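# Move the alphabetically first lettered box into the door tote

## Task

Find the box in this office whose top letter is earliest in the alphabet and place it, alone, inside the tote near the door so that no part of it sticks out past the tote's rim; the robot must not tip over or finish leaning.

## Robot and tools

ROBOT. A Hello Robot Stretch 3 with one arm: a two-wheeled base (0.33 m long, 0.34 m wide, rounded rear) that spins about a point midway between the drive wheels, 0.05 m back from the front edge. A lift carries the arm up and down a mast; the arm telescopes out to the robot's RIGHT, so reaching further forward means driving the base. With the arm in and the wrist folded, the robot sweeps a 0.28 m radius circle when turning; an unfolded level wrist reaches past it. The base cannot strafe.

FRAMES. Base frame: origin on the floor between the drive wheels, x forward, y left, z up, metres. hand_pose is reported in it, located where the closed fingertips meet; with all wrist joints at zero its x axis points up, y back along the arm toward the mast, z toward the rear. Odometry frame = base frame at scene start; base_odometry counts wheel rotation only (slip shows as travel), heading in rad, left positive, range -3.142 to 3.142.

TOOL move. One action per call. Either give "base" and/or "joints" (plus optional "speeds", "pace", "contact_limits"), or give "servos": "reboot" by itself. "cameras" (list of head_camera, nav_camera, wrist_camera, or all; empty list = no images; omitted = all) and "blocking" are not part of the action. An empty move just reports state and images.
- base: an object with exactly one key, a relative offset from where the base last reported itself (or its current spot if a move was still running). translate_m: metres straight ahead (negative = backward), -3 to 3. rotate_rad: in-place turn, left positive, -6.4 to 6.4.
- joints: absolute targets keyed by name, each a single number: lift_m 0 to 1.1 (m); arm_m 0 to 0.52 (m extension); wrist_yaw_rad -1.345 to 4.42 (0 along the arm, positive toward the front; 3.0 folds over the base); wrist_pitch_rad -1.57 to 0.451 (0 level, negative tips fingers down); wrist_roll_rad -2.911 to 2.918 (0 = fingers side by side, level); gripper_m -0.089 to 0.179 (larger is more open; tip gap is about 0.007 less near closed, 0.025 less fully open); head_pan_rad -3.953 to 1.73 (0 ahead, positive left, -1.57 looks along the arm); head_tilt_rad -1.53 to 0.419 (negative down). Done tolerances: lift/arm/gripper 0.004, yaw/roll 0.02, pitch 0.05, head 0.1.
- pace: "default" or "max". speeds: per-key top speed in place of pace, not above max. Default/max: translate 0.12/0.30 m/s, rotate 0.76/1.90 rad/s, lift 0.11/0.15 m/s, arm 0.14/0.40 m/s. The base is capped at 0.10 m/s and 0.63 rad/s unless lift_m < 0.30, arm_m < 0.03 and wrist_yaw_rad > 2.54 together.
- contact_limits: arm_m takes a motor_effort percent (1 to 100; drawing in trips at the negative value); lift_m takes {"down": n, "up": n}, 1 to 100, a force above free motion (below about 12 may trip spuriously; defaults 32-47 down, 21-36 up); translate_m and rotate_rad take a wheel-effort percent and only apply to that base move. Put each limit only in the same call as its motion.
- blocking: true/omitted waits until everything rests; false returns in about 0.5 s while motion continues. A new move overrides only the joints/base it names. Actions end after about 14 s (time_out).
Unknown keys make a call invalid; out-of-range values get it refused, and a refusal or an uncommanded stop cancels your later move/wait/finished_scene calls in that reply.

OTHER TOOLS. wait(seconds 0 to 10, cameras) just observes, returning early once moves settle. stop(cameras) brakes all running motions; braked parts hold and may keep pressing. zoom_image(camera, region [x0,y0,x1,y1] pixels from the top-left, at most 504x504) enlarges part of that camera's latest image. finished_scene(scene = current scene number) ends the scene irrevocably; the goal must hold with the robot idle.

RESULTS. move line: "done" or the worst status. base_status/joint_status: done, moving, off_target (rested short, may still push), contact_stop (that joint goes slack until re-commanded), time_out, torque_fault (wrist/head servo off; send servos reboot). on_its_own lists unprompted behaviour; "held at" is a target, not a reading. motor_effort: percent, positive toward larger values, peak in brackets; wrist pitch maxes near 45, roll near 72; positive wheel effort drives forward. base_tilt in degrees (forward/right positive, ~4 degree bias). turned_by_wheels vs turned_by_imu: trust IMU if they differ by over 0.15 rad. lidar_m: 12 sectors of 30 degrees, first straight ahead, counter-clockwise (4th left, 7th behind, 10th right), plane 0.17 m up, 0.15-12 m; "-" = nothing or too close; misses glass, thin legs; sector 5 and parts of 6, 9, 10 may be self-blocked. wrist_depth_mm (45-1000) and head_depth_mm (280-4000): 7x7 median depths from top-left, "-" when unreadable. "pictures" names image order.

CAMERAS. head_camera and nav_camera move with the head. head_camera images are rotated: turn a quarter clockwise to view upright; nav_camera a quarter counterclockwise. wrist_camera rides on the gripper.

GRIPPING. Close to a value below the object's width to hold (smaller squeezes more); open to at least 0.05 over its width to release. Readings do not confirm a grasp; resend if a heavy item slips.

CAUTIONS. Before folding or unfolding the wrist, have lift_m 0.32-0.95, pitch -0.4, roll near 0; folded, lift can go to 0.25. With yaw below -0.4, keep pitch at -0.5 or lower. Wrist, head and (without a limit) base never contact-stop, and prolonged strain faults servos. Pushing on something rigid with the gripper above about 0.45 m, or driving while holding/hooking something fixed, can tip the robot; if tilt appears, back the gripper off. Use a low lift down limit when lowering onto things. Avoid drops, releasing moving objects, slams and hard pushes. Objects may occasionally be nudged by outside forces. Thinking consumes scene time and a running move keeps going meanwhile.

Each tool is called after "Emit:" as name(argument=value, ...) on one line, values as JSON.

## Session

Emit:
move(joints={"head_pan_rad": 1.3, "head_tilt_rad": -0.3, "lift_m": 0.33}, pace="max", cameras=["nav_camera", "head_camera"])

Emit:
move(joints={"head_pan_rad": 0.0}, pace="max", cameras=["nav_camera", "head_camera"])

Emit:
move(joints={"head_pan_rad": -1.3}, pace="max", cameras=["nav_camera", "head_camera"])

Emit:
move(joints={"head_pan_rad": -2.6}, pace="max", cameras=["nav_camera", "head_camera"])

Emit:
move(joints={"head_pan_rad": -3.9}, pace="max", cameras=["nav_camera", "head_camera"])

Scene clock: 0.97 s.
move: done
base_odometry: x=+0.000 y=+0.000 heading=+0.000
turned_by_wheels: +0.000
turned_by_imu: +0.000
base_tilt: forward=+1.0 right=-0.2
lidar_m: 0.73 0.73 0.91 1.57 1.58 1.09 1.00 1.01 1.25 1.55 1.23 0.80
head_depth_mm: 1613 1718 1818 1940 2083 2029 1596 / 1556 1645 1755 1864 2004 2024 1591 / 1507 1594 1693 1805 1924 1975 1585 / 1466 1544 1625 1737 1861 1933 1576 / 1425 1495 1587 1671 1777 1860 1580 / 1378 1429 1522 1594 1696 1781 1567 / 1326 1393 1459 1538 1628 1743 1566
base_status: not commanded
joint_positions: lift_m=+0.330 arm_m=+0.002 wrist_yaw_rad=+3.032 wrist_pitch_rad=-0.535 wrist_roll_rad=+0.000 gripper_m=+0.037 head_pan_rad=+1.329 head_tilt_rad=-0.298
joint_status: all done
measured_speeds: all 0
motor_effort: left_wheel=-0.7(0.8) right_wheel=+2.1(2.6) lift_m=+19.3(25.1) arm_m=-10.7(10.7) wrist_yaw_rad=+0.7(1.4) wrist_pitch_rad=+2.5(2.7) wrist_roll_rad=+0.6(1.1) gripper_m=+0.0(0.9) head_pan_rad=-1.0(3.9) head_tilt_rad=-0.9(3.9)
hand_pose: x=+0.0015 y=+0.0602 z=+0.3173 quat_wxyz=(+0.224, +0.691, +0.150, +0.671) (m; base frame)
wrist_depth_mm: - 140 - - - - - / - 154 - - - - - / 980 179 862 924 929 936 - / 740 727 205 751 745 731 710 / 617 619 225 618 612 616 618 / 528 534 129 318 130 532 527 / 463 301 283 300 439 460 465
pictures: head_camera (sideways), nav_camera (sideways)
Images, in order (width x height): head_camera 896x504, nav_camera 672x504.

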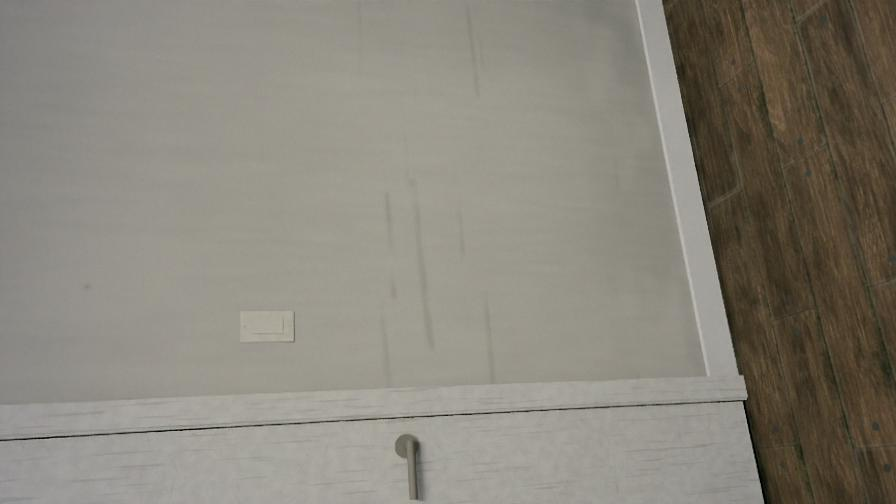

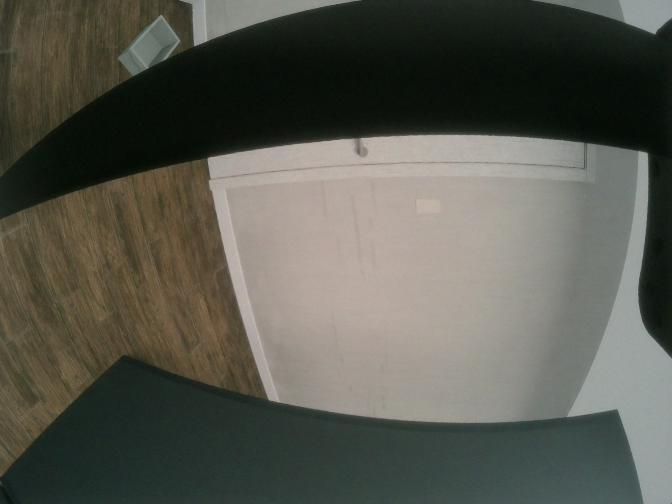

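Scene clock: 1.97 s.
move: done
base_odometry: x=+0.000 y=+0.000 heading=+0.000
turned_by_wheels: +0.000
turned_by_imu: +0.000
base_tilt: forward=+1.1 right=+0.0
lidar_m: 0.73 0.74 0.91 1.56 1.58 1.09 1.00 1.01 1.25 1.55 1.23 0.80
head_depth_mm: 630 667 707 750 797 848 909 / 620 655 691 732 782 844 905 / 615 646 685 727 774 827 886 / 609 640 677 717 764 816 878 / 602 633 671 709 756 807 867 / 599 631 664 703 750 796 852 / 592 623 658 696 741 787 846
base_status: not commanded
joint_positions: lift_m=+0.330 arm_m=+0.002 wrist_yaw_rad=+3.032 wrist_pitch_rad=-0.535 wrist_roll_rad=+0.000 gripper_m=+0.037 head_pan_rad=-0.014 head_tilt_rad=-0.299
joint_status: all done
measured_speeds: all 0
motor_effort: left_wheel=-0.6(0.7) right_wheel=+2.2(3.0) lift_m=+19.1(19.9) arm_m=-13.5(13.5) wrist_yaw_rad=+0.3(1.3) wrist_pitch_rad=+2.7(2.7) wrist_roll_rad=+0.8(1.0) gripper_m=+0.2(1.2) head_pan_rad=-1.3(5.1) head_tilt_rad=-0.2(2.3)
hand_pose: x=+0.0015 y=+0.0602 z=+0.3173 quat_wxyz=(+0.224, +0.691, +0.150, +0.671) (m; base frame)
wrist_depth_mm: - 139 - - - - - / - 155 - - - - - / 936 179 860 977 953 958 - / 741 708 205 753 751 752 703 / 632 628 227 629 617 610 617 / 537 551 129 325 129 539 535 / 461 298 285 300 451 463 462
pictures: head_camera (sideways), nav_camera (sideways)
Images, in order (width x height): head_camera 896x504, nav_camera 672x504.

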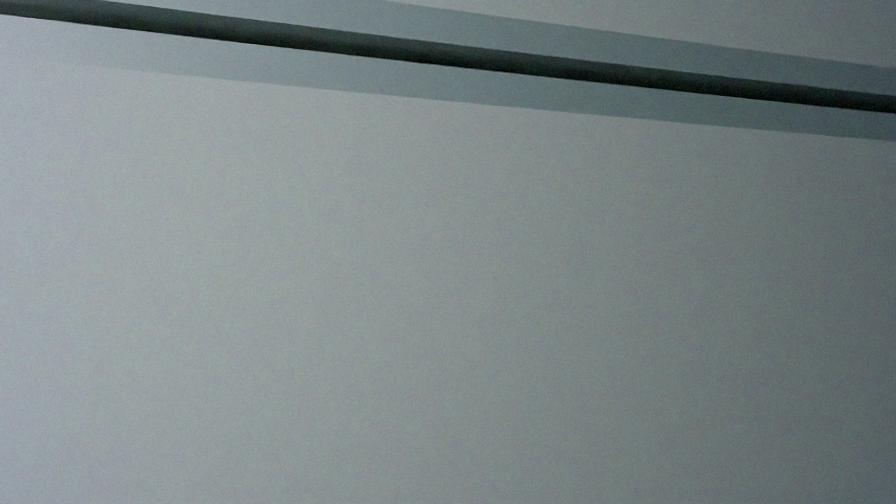

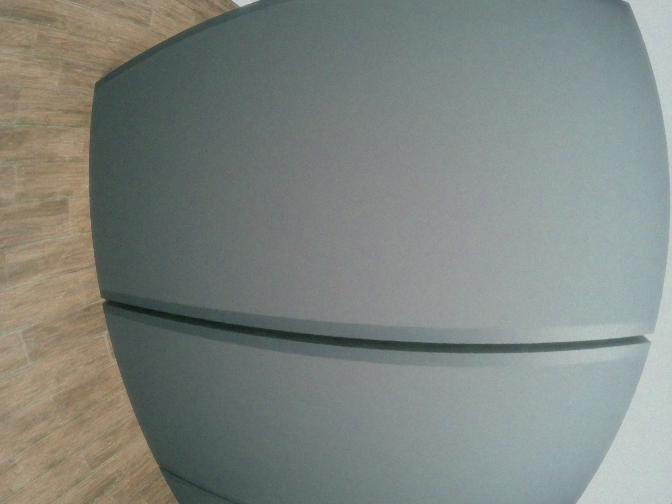

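Scene clock: 2.93 s.
move: done
base_odometry: x=+0.000 y=+0.000 heading=+0.000
turned_by_wheels: +0.000
turned_by_imu: +0.000
base_tilt: forward=+0.9 right=-0.2
lidar_m: 0.73 0.74 0.91 1.57 1.58 1.09 1.00 1.01 1.25 1.55 1.22 0.80
head_depth_mm: 1874 1947 2057 1663 2288 2022 1596 / 1871 1973 2076 1790 2300 1950 1587 / 1905 1994 2085 1788 2351 1998 1589 / 1924 2034 2163 1760 2350 1991 1587 / 1946 2056 2181 1883 2428 1986 1582 / 1911 1972 2045 1914 2198 1986 1565 / 1512 1546 1580 1622 1698 1733 1561
base_status: not commanded
joint_positions: lift_m=+0.330 arm_m=+0.002 wrist_yaw_rad=+3.032 wrist_pitch_rad=-0.535 wrist_roll_rad=+0.000 gripper_m=+0.037 head_pan_rad=-1.338 head_tilt_rad=-0.300
joint_status: all done
measured_speeds: all 0
motor_effort: left_wheel=-0.7(0.7) right_wheel=+2.0(2.6) lift_m=+19.2(20.1) arm_m=-16.2(16.4) wrist_yaw_rad=+0.6(1.1) wrist_pitch_rad=+2.9(2.9) wrist_roll_rad=+0.7(1.0) gripper_m=-0.5(1.1) head_pan_rad=+0.1(5.1) head_tilt_rad=-1.1(2.2)
hand_pose: x=+0.0015 y=+0.0602 z=+0.3173 quat_wxyz=(+0.224, +0.691, +0.150, +0.671) (m; base frame)
wrist_depth_mm: - 140 - - - - - / - 154 - - - - - / 915 179 847 922 947 948 - / 746 715 204 748 744 743 720 / 619 625 227 617 625 625 610 / 531 540 129 325 129 536 530 / 468 298 283 298 441 466 463
pictures: head_camera (sideways), nav_camera (sideways)
Images, in order (width x height): head_camera 896x504, nav_camera 672x504.

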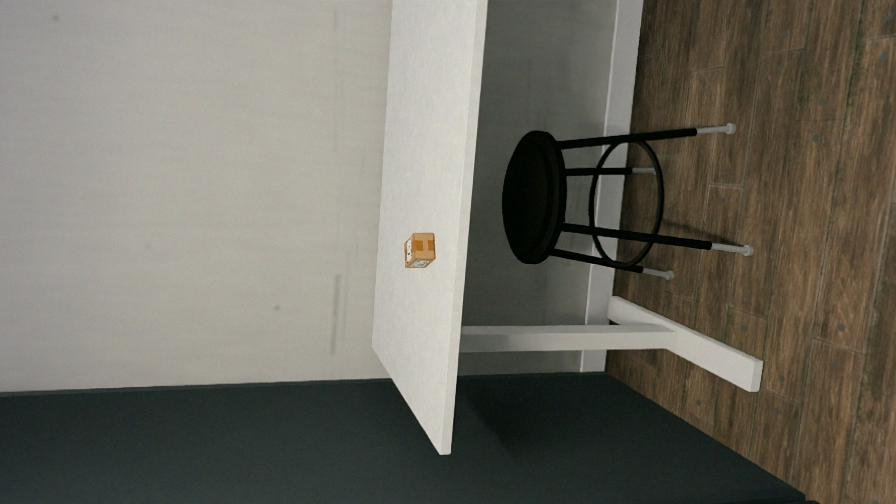

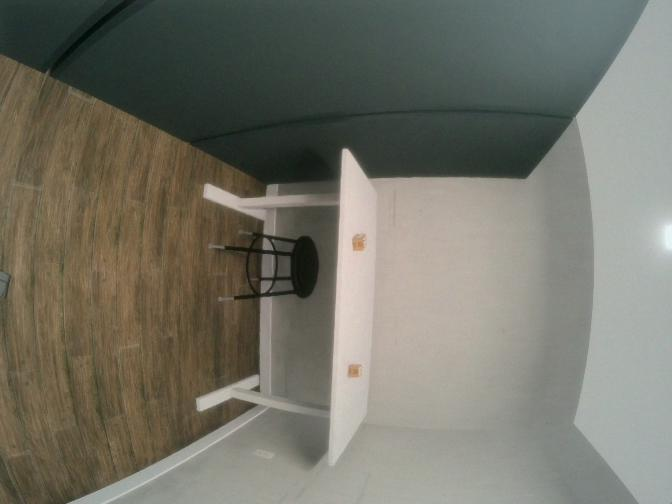

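Scene clock: 3.90 s.
move: done
base_odometry: x=+0.000 y=+0.000 heading=+0.000
turned_by_wheels: +0.000
turned_by_imu: +0.000
base_tilt: forward=+0.8 right=-0.1
lidar_m: 0.73 0.73 0.91 1.57 1.58 1.09 1.00 1.01 1.25 1.55 1.23 0.80
head_depth_mm: 839 882 921 966 1016 1077 1136 / 870 914 958 1004 1063 1126 1196 / 907 952 1000 1056 1115 1187 1266 / 943 992 1048 1109 1178 1253 1331 / 982 1040 1099 1160 1236 1323 1413 / 1030 1087 1153 1223 1304 1398 1476 / 1073 1142 1217 1289 1382 1493 1528
base_status: not commanded
joint_positions: lift_m=+0.330 arm_m=+0.002 wrist_yaw_rad=+3.032 wrist_pitch_rad=-0.535 wrist_roll_rad=+0.000 gripper_m=+0.037 head_pan_rad=-2.647 head_tilt_rad=-0.300
joint_status: all done
measured_speeds: all 0
motor_effort: left_wheel=-0.6(0.8) right_wheel=+2.3(2.6) lift_m=+19.6(19.9) arm_m=-19.2(19.2) wrist_yaw_rad=+0.5(1.4) wrist_pitch_rad=+2.6(2.7) wrist_roll_rad=+0.8(1.1) gripper_m=-0.2(1.3) head_pan_rad=+2.1(4.1) head_tilt_rad=-1.8(2.5)
hand_pose: x=+0.0015 y=+0.0602 z=+0.3173 quat_wxyz=(+0.224, +0.691, +0.150, +0.671) (m; base frame)
wrist_depth_mm: - 140 - - - - - / - 154 - - - - - / 934 179 880 960 937 933 - / 736 726 204 734 741 757 712 / 620 625 227 624 632 618 625 / 528 529 128 328 129 529 539 / 463 298 286 300 444 476 462
pictures: head_camera (sideways), nav_camera (sideways)
Images, in order (width x height): head_camera 896x504, nav_camera 672x504.

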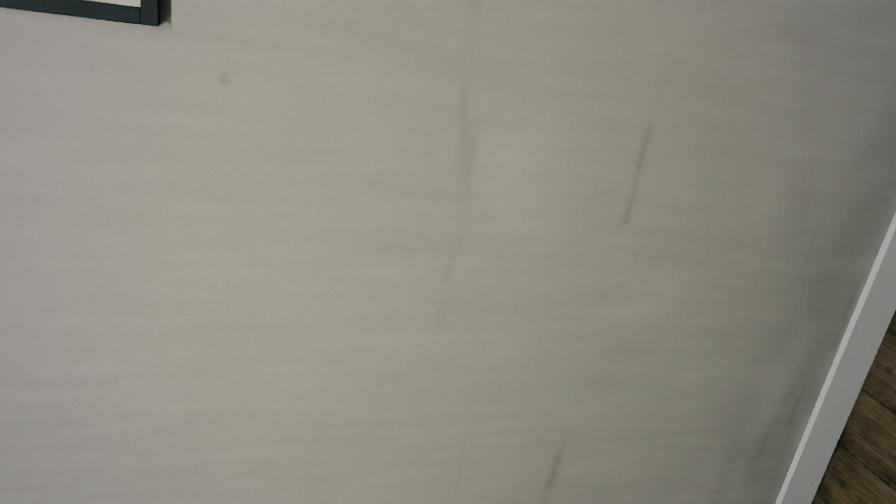

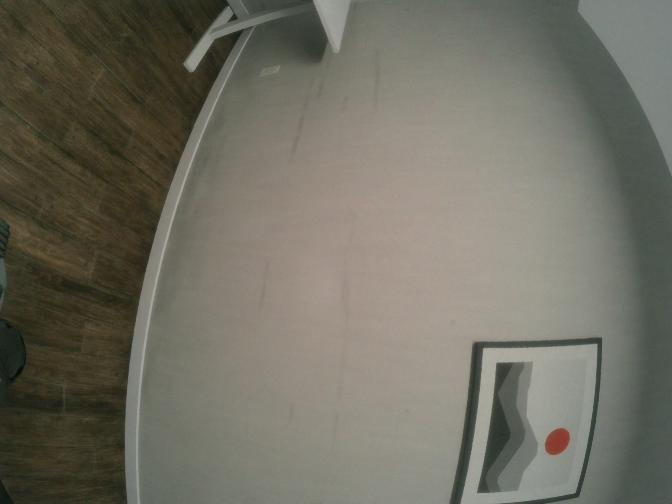

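Scene clock: 4.87 s.
move: done
base_odometry: x=+0.000 y=+0.000 heading=+0.000
turned_by_wheels: +0.000
turned_by_imu: +0.000
base_tilt: forward=+0.9 right=-0.1
lidar_m: 0.73 0.74 0.91 1.57 1.58 1.09 1.00 1.01 1.25 1.55 1.23 0.80
head_depth_mm: - - - - - - - / 1598 1656 - - - - - / 1566 1685 1775 1885 1997 2005 1543 / 1399 1480 1564 1675 1793 1864 1576 / 1251 1309 1395 1468 1559 1668 1579 / 1139 1193 1253 1311 1376 1470 1485 / 1043 1084 1128 1189 1243 1305 1374
base_status: not commanded
joint_positions: lift_m=+0.330 arm_m=+0.002 wrist_yaw_rad=+3.032 wrist_pitch_rad=-0.535 wrist_roll_rad=+0.000 gripper_m=+0.037 head_pan_rad=-3.951 head_tilt_rad=-0.300
joint_status: all done
measured_speeds: all 0
motor_effort: left_wheel=-0.7(0.7) right_wheel=+1.8(2.5) lift_m=+19.9(19.9) arm_m=-22.3(22.3) wrist_yaw_rad=+1.1(1.1) wrist_pitch_rad=+2.5(2.7) wrist_roll_rad=+0.8(1.0) gripper_m=+0.8(1.5) head_pan_rad=+2.4(4.9) head_tilt_rad=-0.9(3.2)
hand_pose: x=+0.0015 y=+0.0602 z=+0.3173 quat_wxyz=(+0.224, +0.691, +0.150, +0.671) (m; base frame)
wrist_depth_mm: - 140 - - - - - / - 154 - - - - - / 955 178 831 934 932 929 - / 743 710 204 741 755 738 729 / 615 618 227 620 624 626 619 / 535 534 129 325 130 534 531 / 462 300 284 300 439 457 466
pictures: head_camera (sideways), nav_camera (sideways)
Images, in order (width x height): head_camera 896x504, nav_camera 672x504.

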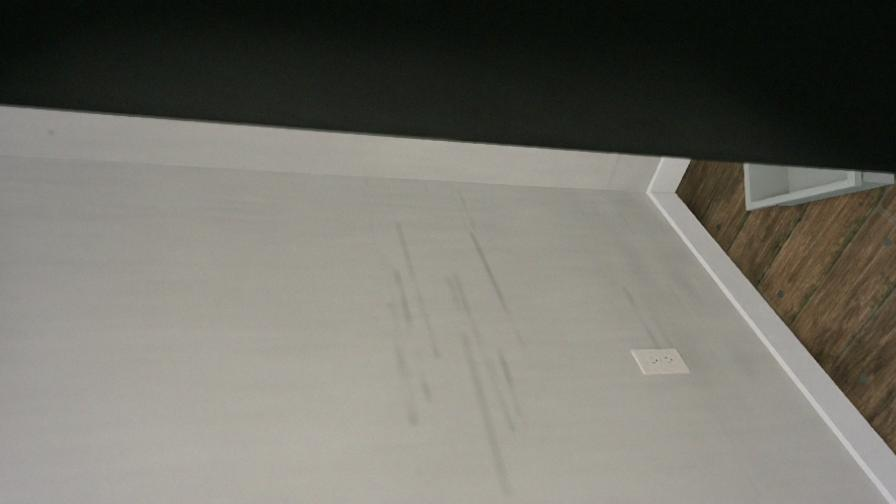

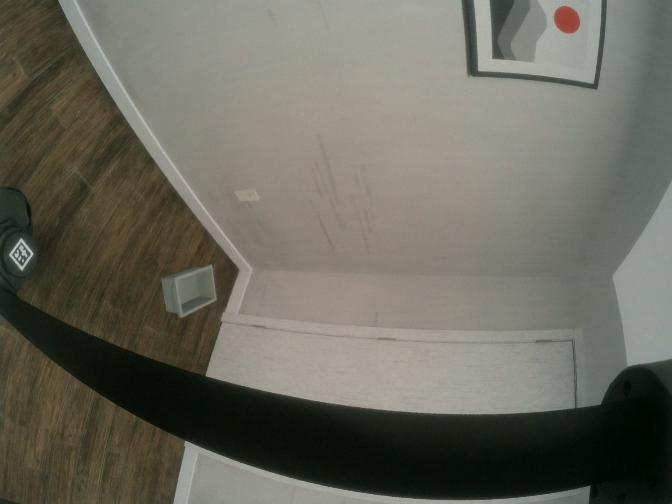

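Emit:
move(joints={"head_pan_rad": -1.52, "lift_m": 0.285}, pace="max", cameras=["head_camera"])

Emit:
zoom_image(camera="head_camera", region=[360, 40, 460, 140])

Emit:
zoom_image(camera="head_camera", region=[370, 340, 470, 440])

Emit:
move(base={"rotate_rad": 1.529}, pace="max", cameras=[])

Emit:
move(base={"translate_m": 1.024}, joints={"head_pan_rad": 0.9, "head_tilt_rad": -0.4}, pace="max", cameras=["nav_camera", "head_camera"])

Emit:
move(base={"rotate_rad": -1.393}, joints={"head_pan_rad": -0.8, "head_tilt_rad": -0.3}, pace="max", cameras=["nav_camera"])

Scene clock: 30.40 s.
move: done
base_odometry: x=+0.000 y=+0.000 heading=+0.000
turned_by_wheels: +0.000
turned_by_imu: +0.001
base_tilt: forward=+1.0 right=+0.0
lidar_m: 0.73 0.73 0.91 1.57 1.59 1.09 1.00 1.00 1.25 1.55 1.23 0.80
head_depth_mm: 1889 1998 2087 1820 2365 2019 1597 / 1906 1987 2098 1810 2362 2010 1588 / 1905 2020 2119 1798 2377 1938 1589 / 1896 2002 2111 1772 1910 2000 1576 / 1912 2005 2119 1765 2336 1923 1574 / 1903 2011 2128 1829 2357 1986 1581 / 1928 2009 2084 1826 2275 1967 1560
base_status: not commanded
joint_positions: lift_m=+0.285 arm_m=+0.002 wrist_yaw_rad=+3.032 wrist_pitch_rad=-0.536 wrist_roll_rad=+0.000 gripper_m=+0.037 head_pan_rad=-1.465 head_tilt_rad=-0.300
joint_status: all done
measured_speeds: all 0
motor_effort: left_wheel=-0.6(0.7) right_wheel=+2.1(2.6) lift_m=+19.6(21.7) arm_m=-21.7(22.5) wrist_yaw_rad=+0.0(1.3) wrist_pitch_rad=+2.6(2.9) wrist_roll_rad=+0.8(1.1) gripper_m=+0.0(1.3) head_pan_rad=-0.7(5.7) head_tilt_rad=-2.1(2.4)
hand_pose: x=+0.0014 y=+0.0601 z=+0.2722 quat_wxyz=(+0.224, +0.691, +0.150, +0.671) (m; base frame)
wrist_depth_mm: - 141 - - - - - / 984 154 - - - - - / 840 179 757 847 835 833 797 / 661 654 205 662 674 673 678 / 557 559 228 556 556 558 563 / 476 290 131 273 130 475 478 / 255 251 240 253 400 413 418
pictures: head_camera (sideways)
Images, in order (width x height): head_camera 896x504.

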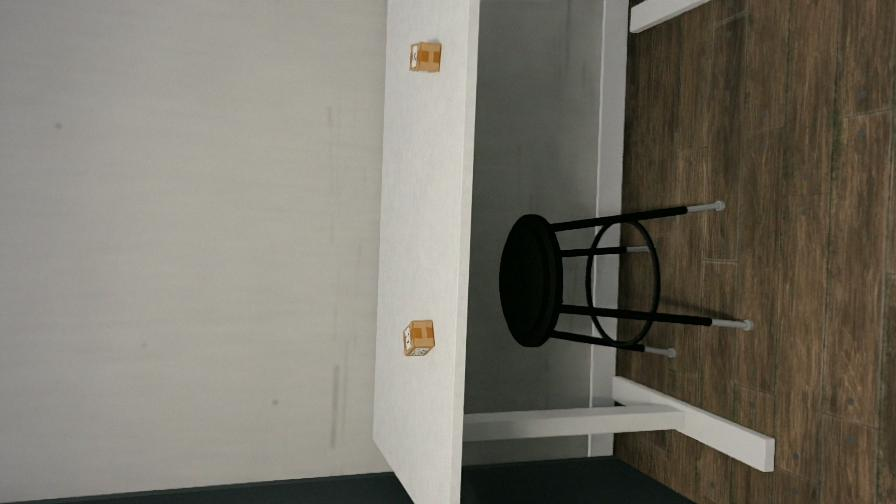

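Scaled by 5.040 from the camera's 896x504 image, which has a finer 1280x720 frame.

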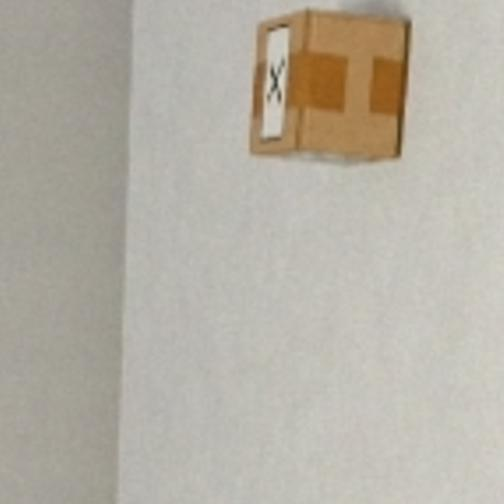

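Scaled by 5.040 from the camera's 896x504 image, which has a finer 1280x720 frame.

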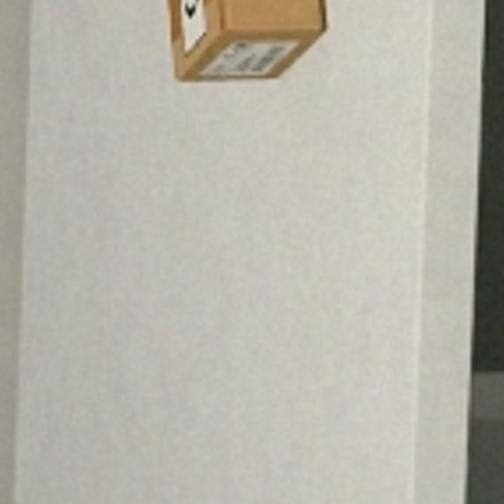

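Scene clock: 32.47 s.
move: done
base_odometry: x=+0.000 y=+0.000 heading=+1.529
turned_by_wheels: +1.529
turned_by_imu: +1.522
base_tilt: forward=+1.1 right=-0.3
lidar_m: 1.56 1.57 1.12 1.00 1.00 1.20 1.85 1.33 0.82 0.73 0.73 0.88
head_depth_mm: 628 668 706 754 801 858 912 / 624 658 694 738 786 840 906 / 618 651 689 732 778 833 894 / 615 647 682 726 769 825 879 / 610 642 679 718 763 815 872 / 607 637 673 714 759 806 868 / 600 632 667 706 750 799 856
base_status: done
joint_positions: lift_m=+0.285 arm_m=+0.002 wrist_yaw_rad=+3.032 wrist_pitch_rad=-0.536 wrist_roll_rad=+0.000 gripper_m=+0.037 head_pan_rad=-1.512 head_tilt_rad=-0.300
joint_status: not commanded
measured_speeds: all 0
motor_effort: left_wheel=-7.7(16.4) right_wheel=+8.5(16.4) lift_m=+24.0(24.0) arm_m=-22.0(22.7) wrist_yaw_rad=+1.1(1.3) wrist_pitch_rad=+2.6(3.0) wrist_roll_rad=+0.8(1.1) gripper_m=+0.2(1.2) head_pan_rad=-3.1(4.1) head_tilt_rad=-1.1(1.9)
hand_pose: x=+0.0014 y=+0.0601 z=+0.2722 quat_wxyz=(+0.224, +0.691, +0.150, +0.671) (m; base frame)
wrist_depth_mm: 823 140 966 - - - - / 890 154 978 - - - - / 815 179 754 858 820 831 836 / 680 639 203 671 656 677 674 / 570 559 228 563 572 559 561 / 481 292 131 271 130 480 477 / 252 251 241 254 398 417 418
pictures: none
No camera images: "cameras" was empty.

Scene clock: 37.23 s.
move: done
base_odometry: x=+0.043 y=+1.023 heading=+1.528
turned_by_wheels: +0.000
turned_by_imu: +0.000
base_tilt: forward=+0.9 right=-0.1
lidar_m: 0.56 0.57 0.69 1.20 1.21 1.44 2.71 0.96 0.64 0.81 1.09 0.67
head_depth_mm: 514 541 569 602 639 682 731 / 552 582 618 655 699 751 810 / 596 630 673 719 774 839 909 / 649 692 742 798 864 948 1044 / 712 762 825 894 985 1089 1206 / 785 851 918 1009 1121 1264 1363 / 909 998 1096 1231 1384 1532 1433
base_status: done
joint_positions: lift_m=+0.285 arm_m=+0.002 wrist_yaw_rad=+3.032 wrist_pitch_rad=-0.536 wrist_roll_rad=+0.000 gripper_m=+0.037 head_pan_rad=+0.902 head_tilt_rad=-0.402
joint_status: all done
measured_speeds: all 0
motor_effort: left_wheel=+1.0(12.7) right_wheel=+7.2(18.7) lift_m=+28.3(32.0) arm_m=-18.0(22.0) wrist_yaw_rad=+0.8(1.2) wrist_pitch_rad=+2.4(3.0) wrist_roll_rad=+0.8(1.1) gripper_m=+0.7(1.5) head_pan_rad=-3.7(4.4) head_tilt_rad=+1.5(5.2)
hand_pose: x=+0.0014 y=+0.0601 z=+0.2722 quat_wxyz=(+0.224, +0.691, +0.150, +0.671) (m; base frame)
wrist_depth_mm: - 140 - - - 704 533 / - 154 789 - - 713 557 / 847 179 782 820 834 790 571 / 678 648 206 671 663 672 627 / 553 569 226 563 553 554 544 / 480 292 131 273 129 476 474 / 251 252 241 254 404 412 417
pictures: head_camera (sideways), nav_camera (sideways)
Images, in order (width x height): head_camera 896x504, nav_camera 672x504.

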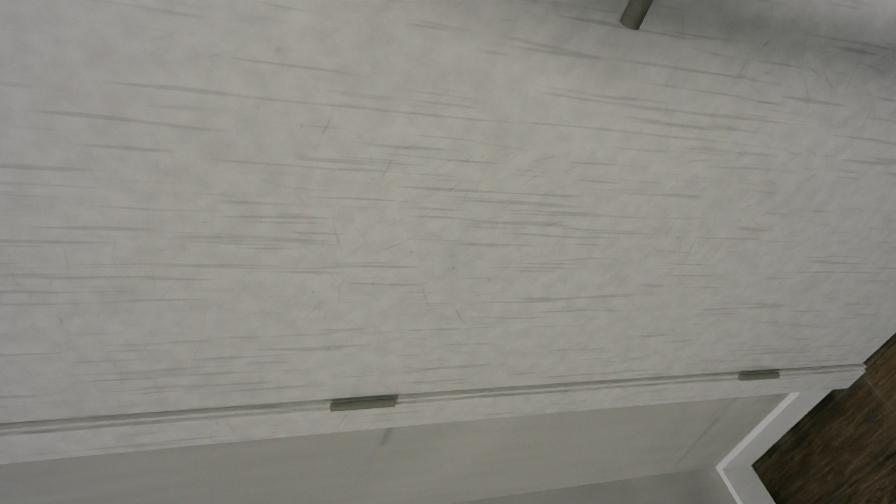

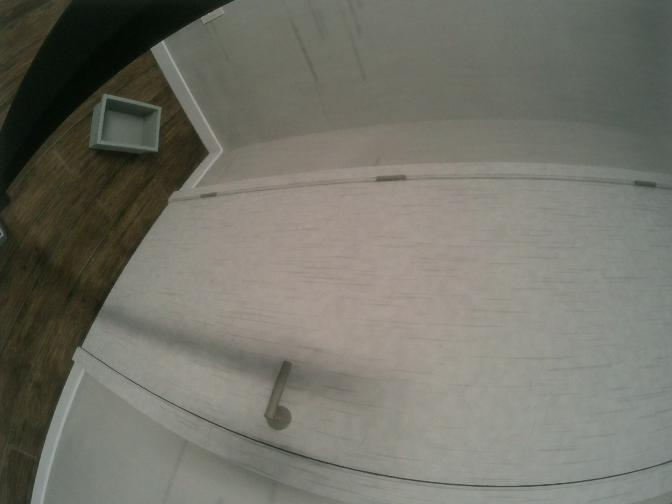

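Scene clock: 39.43 s.
move: done
base_odometry: x=+0.043 y=+1.023 heading=+0.136
turned_by_wheels: -1.393
turned_by_imu: -1.387
base_tilt: forward=+0.9 right=-0.2
lidar_m: 2.43 0.86 0.62 0.56 0.60 0.81 1.21 1.25 1.69 2.16 0.75 0.64
head_depth_mm: 821 886 961 1059 1167 1300 1452 / 734 786 847 916 996 1093 1209 / 662 704 753 804 871 945 1026 / 603 638 675 720 771 829 897 / 555 584 615 649 691 737 789 / 532 563 596 638 687 742 807 / 597 639 690 745 815 893 987
base_status: done
joint_positions: lift_m=+0.285 arm_m=+0.002 wrist_yaw_rad=+3.032 wrist_pitch_rad=-0.536 wrist_roll_rad=+0.000 gripper_m=+0.037 head_pan_rad=-0.815 head_tilt_rad=-0.301
joint_status: all done
measured_speeds: translate_m=+0.000 rotate_rad=+0.000 lift_m=+0.000 arm_m=+0.000 wrist_yaw_rad=+0.000 wrist_pitch_rad=+0.000 wrist_roll_rad=+0.000 head_pan_rad=+0.024 head_tilt_rad=+0.000
motor_effort: left_wheel=+10.3(17.0) right_wheel=-7.8(15.7) lift_m=+21.9(28.3) arm_m=-21.5(22.4) wrist_yaw_rad=+0.4(1.4) wrist_pitch_rad=+2.6(3.0) wrist_roll_rad=+0.8(1.0) gripper_m=-0.2(1.1) head_pan_rad=+2.9(5.6) head_tilt_rad=+4.5(6.6)
hand_pose: x=+0.0014 y=+0.0601 z=+0.2722 quat_wxyz=(+0.224, +0.691, +0.150, +0.671) (m; base frame)
wrist_depth_mm: 543 140 570 591 654 644 681 / 599 155 612 679 690 731 757 / 643 175 202 744 757 771 798 / 668 637 205 680 664 673 664 / 557 565 227 565 556 551 552 / 478 289 132 273 130 476 477 / 253 253 241 253 400 418 415
pictures: nav_camera (sideways)
Images, in order (width x height): nav_camera 672x504.

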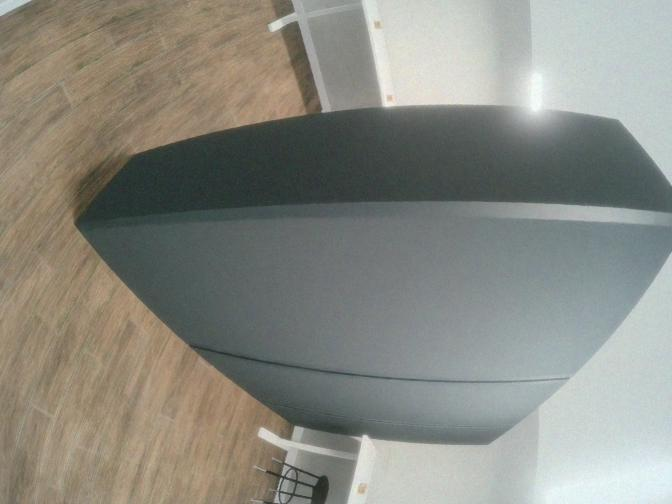

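Emit:
move(base={"translate_m": 1.281}, pace="max", cameras=[])

Emit:
move(base={"rotate_rad": -1.04}, joints={"head_pan_rad": 0.1}, pace="max", cameras=["nav_camera", "head_camera"])

Scene clock: 50.70 s.
move: done
base_odometry: x=+1.312 y=+1.197 heading=+0.136
turned_by_wheels: +0.000
turned_by_imu: +0.000
base_tilt: forward=+1.0 right=-0.2
lidar_m: 1.82 0.88 0.64 0.61 0.64 0.86 2.16 0.50 0.45 1.26 2.92 2.30
head_depth_mm: 3188 3283 3382 3555 2758 2018 1592 / 3274 3528 3677 3798 2751 2008 1584 / 2996 3159 3397 3657 2728 1999 1582 / 2731 2894 3077 3267 2735 1996 1574 / 2520 2683 2774 2463 2524 1987 1567 / 2325 2441 2515 2678 2675 1986 1572 / 2184 2298 2372 2456 2556 1990 1556
base_status: done
joint_positions: lift_m=+0.285 arm_m=+0.002 wrist_yaw_rad=+3.032 wrist_pitch_rad=-0.536 wrist_roll_rad=+0.000 gripper_m=+0.037 head_pan_rad=-0.800 head_tilt_rad=-0.300
joint_status: not commanded
measured_speeds: all 0
motor_effort: left_wheel=+10.5(19.2) right_wheel=-4.7(10.1) lift_m=+28.6(31.9) arm_m=-12.5(18.5) wrist_yaw_rad=+0.5(1.4) wrist_pitch_rad=+2.7(3.1) wrist_roll_rad=+0.9(1.1) gripper_m=+1.0(1.5) head_pan_rad=+3.0(4.4) head_tilt_rad=+2.6(4.9)
hand_pose: x=+0.0014 y=+0.0601 z=+0.2722 quat_wxyz=(+0.224, +0.691, +0.150, +0.671) (m; base frame)
wrist_depth_mm: 589 140 596 645 651 657 684 / 639 155 642 669 718 741 764 / 690 180 712 750 770 806 792 / 673 645 205 659 692 681 678 / 559 564 228 552 563 547 544 / 475 292 131 273 129 479 480 / 253 252 241 250 393 421 416
pictures: none
No camera images: "cameras" was empty.

Scene clock: 52.47 s.
move: done
base_odometry: x=+1.312 y=+1.197 heading=-0.903
turned_by_wheels: -1.040
turned_by_imu: -1.034
base_tilt: forward=+0.9 right=-0.2
lidar_m: 2.92 2.30 1.82 0.87 0.64 0.61 0.64 0.88 2.42 0.49 0.45 1.25
head_depth_mm: 3003 3066 3196 3285 2758 2018 1595 / 3170 3345 3450 3624 2734 2015 1586 / 3387 3522 3739 3872 2722 2005 1581 / 3084 3292 3501 3637 2751 1995 1561 / 2802 2948 3079 3306 2737 1987 1578 / 2534 2645 2745 2919 2487 1990 1566 / 2338 2452 2479 2627 2655 1984 1563
base_status: done
joint_positions: lift_m=+0.285 arm_m=+0.002 wrist_yaw_rad=+3.032 wrist_pitch_rad=-0.536 wrist_roll_rad=+0.000 gripper_m=+0.037 head_pan_rad=+0.115 head_tilt_rad=-0.300
joint_status: all done
measured_speeds: translate_m=+0.000 rotate_rad=+0.000 lift_m=+0.000 arm_m=+0.000 wrist_yaw_rad=+0.000 wrist_pitch_rad=+0.000 wrist_roll_rad=+0.000 head_pan_rad=-0.024 head_tilt_rad=+0.000
motor_effort: left_wheel=+9.4(17.9) right_wheel=-9.5(14.5) lift_m=+23.5(28.7) arm_m=-18.2(18.5) wrist_yaw_rad=+1.3(1.4) wrist_pitch_rad=+2.3(2.8) wrist_roll_rad=+1.0(1.0) gripper_m=+0.6(1.4) head_pan_rad=-3.1(5.1) head_tilt_rad=+2.8(4.4)
hand_pose: x=+0.0014 y=+0.0601 z=+0.2722 quat_wxyz=(+0.224, +0.691, +0.150, +0.671) (m; base frame)
wrist_depth_mm: 527 140 925 - - - - / 559 155 948 - - - - / 575 179 756 842 850 839 836 / 584 640 204 680 669 670 668 / 559 558 228 561 551 564 553 / 484 288 131 275 129 474 472 / 255 253 240 254 394 415 421
pictures: head_camera (sideways), nav_camera (sideways)
Images, in order (width x height): head_camera 896x504, nav_camera 672x504.

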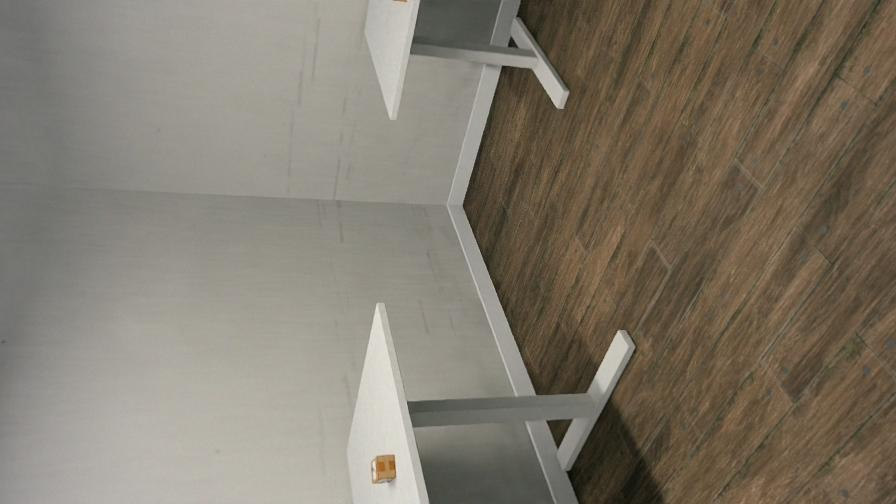

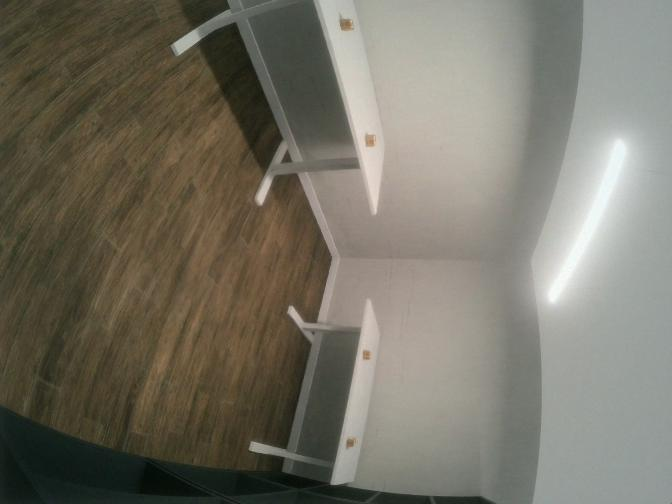

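Emit:
move(base={"translate_m": 1.5}, joints={"head_pan_rad": 1.2, "head_tilt_rad": -0.4}, pace="max", cameras=["head_camera"])

Emit:
zoom_image(camera="head_camera", region=[380, 20, 500, 140])

Emit:
zoom_image(camera="head_camera", region=[380, 260, 500, 380])

Emit:
move(joints={"head_pan_rad": -0.75, "head_tilt_rad": -0.5}, pace="max", cameras=["head_camera"])

Emit:
zoom_image(camera="head_camera", region=[380, 340, 540, 500])

Emit:
zoom_image(camera="head_camera", region=[360, 20, 520, 180])

Scene clock: 87.93 s.
move: done
base_odometry: x=+2.241 y=+0.019 heading=-0.903
turned_by_wheels: +0.000
turned_by_imu: -0.001
base_tilt: forward=+1.0 right=-0.3
lidar_m: 1.45 1.59 1.10 1.55 1.54 1.89 1.97 1.38 1.04 1.35 1.59 1.52
head_depth_mm: 1266 1353 1437 1136 906 1729 1457 / 1291 1368 1467 1124 905 1673 1415 / 1315 1404 1480 1126 1772 1780 1448 / 1342 1440 1525 1014 1801 1779 1443 / 1367 1470 1570 1110 1860 1767 1437 / 1402 1496 1577 1114 1933 1764 1439 / 1426 1537 1616 1100 1977 1773 1437
base_status: done
joint_positions: lift_m=+0.285 arm_m=+0.002 wrist_yaw_rad=+3.032 wrist_pitch_rad=-0.536 wrist_roll_rad=+0.000 gripper_m=+0.037 head_pan_rad=+1.200 head_tilt_rad=-0.400
joint_status: all done
measured_speeds: all 0
motor_effort: left_wheel=+11.1(19.6) right_wheel=-3.8(10.2) lift_m=+28.8(32.1) arm_m=-22.0(22.4) wrist_yaw_rad=+1.0(1.4) wrist_pitch_rad=+2.6(3.1) wrist_roll_rad=+0.9(1.1) gripper_m=+0.1(1.4) head_pan_rad=-2.8(4.9) head_tilt_rad=-0.7(4.7)
hand_pose: x=+0.0014 y=+0.0601 z=+0.2722 quat_wxyz=(+0.224, +0.691, +0.150, +0.671) (m; base frame)
wrist_depth_mm: - 140 - - - - - / - 154 - - - - - / 855 178 764 834 828 829 853 / 676 642 204 669 671 683 665 / 561 567 225 553 562 550 549 / 482 291 132 273 130 470 480 / 254 254 241 251 394 415 414
pictures: head_camera (sideways)
Images, in order (width x height): head_camera 896x504.

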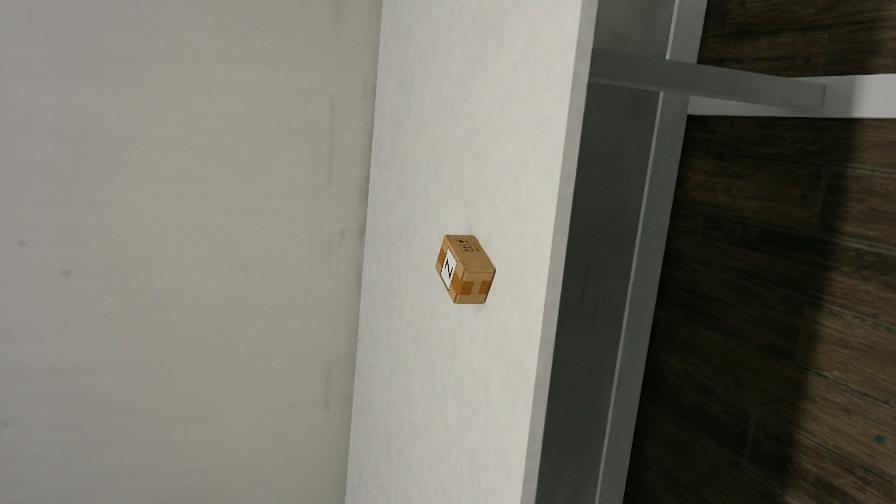

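Scaled by 4.200 from the camera's 896x504 image, which has a finer 1280x720 frame.

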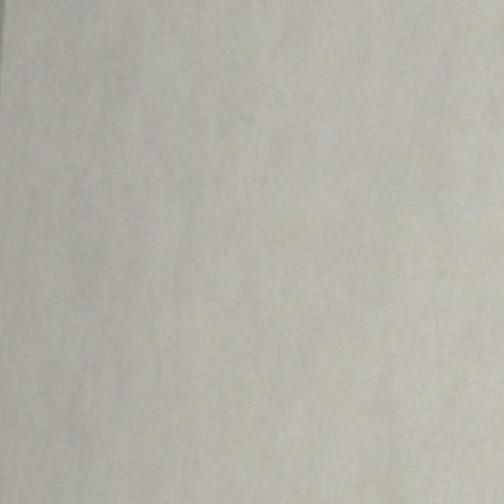

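Scaled by 4.200 from the camera's 896x504 image, which has a finer 1280x720 frame.

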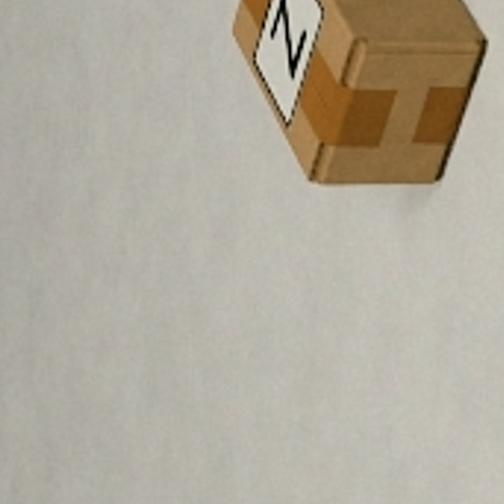

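Scene clock: 89.03 s.
move: done
base_odometry: x=+2.241 y=+0.019 heading=-0.903
turned_by_wheels: +0.000
turned_by_imu: +0.000
base_tilt: forward=+1.0 right=-0.4
lidar_m: 1.45 1.59 1.10 1.55 1.53 1.90 1.97 1.38 1.04 1.35 1.59 1.52
head_depth_mm: 1729 1876 1783 1710 1888 1621 1347 / 1692 1850 1784 1377 1945 1603 1347 / 1652 1808 1781 1384 1995 1609 1346 / 1628 1767 1772 1378 1995 1607 1345 / 1594 1731 1760 1295 2001 1605 1335 / 1568 1704 1745 1300 1999 1598 1339 / 1537 1658 1733 1251 1962 1584 1336
base_status: not commanded
joint_positions: lift_m=+0.285 arm_m=+0.002 wrist_yaw_rad=+3.032 wrist_pitch_rad=-0.536 wrist_roll_rad=+0.000 gripper_m=+0.037 head_pan_rad=-0.796 head_tilt_rad=-0.502
joint_status: all done
measured_speeds: all 0
motor_effort: left_wheel=+11.0(11.2) right_wheel=-3.6(3.9) lift_m=+26.0(28.6) arm_m=-21.9(22.3) wrist_yaw_rad=+0.9(1.3) wrist_pitch_rad=+2.5(2.9) wrist_roll_rad=+0.8(1.0) gripper_m=-0.1(1.3) head_pan_rad=+2.1(5.2) head_tilt_rad=-2.2(5.2)
hand_pose: x=+0.0014 y=+0.0601 z=+0.2722 quat_wxyz=(+0.224, +0.691, +0.150, +0.671) (m; base frame)
wrist_depth_mm: - 140 - - - - - / - 154 - - - - - / 851 179 772 845 842 825 829 / 669 643 206 669 673 668 665 / 566 565 228 553 554 560 560 / 467 288 131 274 130 474 473 / 253 255 240 254 404 417 407
pictures: head_camera (sideways)
Images, in order (width x height): head_camera 896x504.

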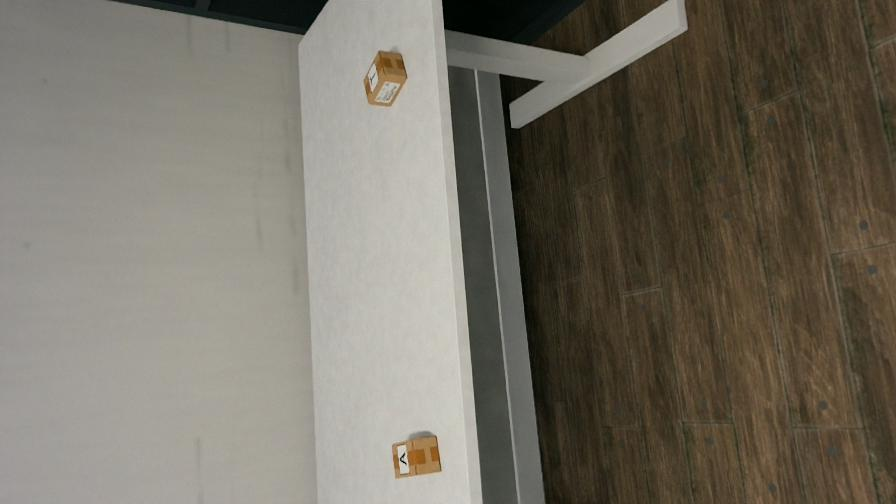

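Scaled by 3.150 from the camera's 896x504 image, which has a finer 1280x720 frame.

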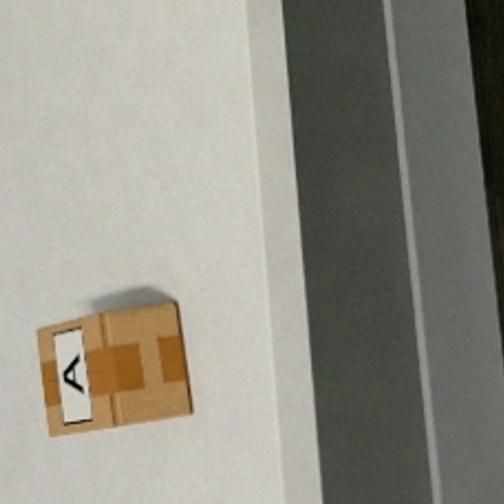

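Scaled by 3.150 from the camera's 896x504 image, which has a finer 1280x720 frame.

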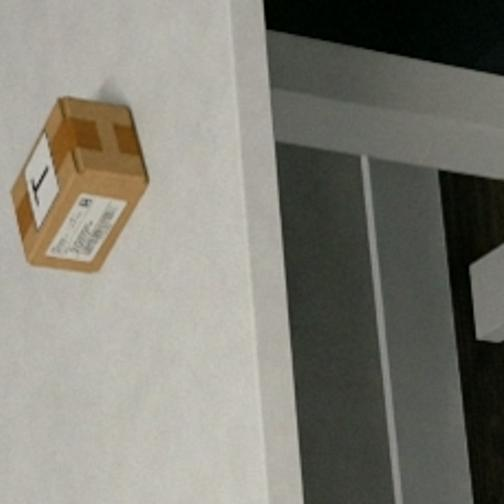

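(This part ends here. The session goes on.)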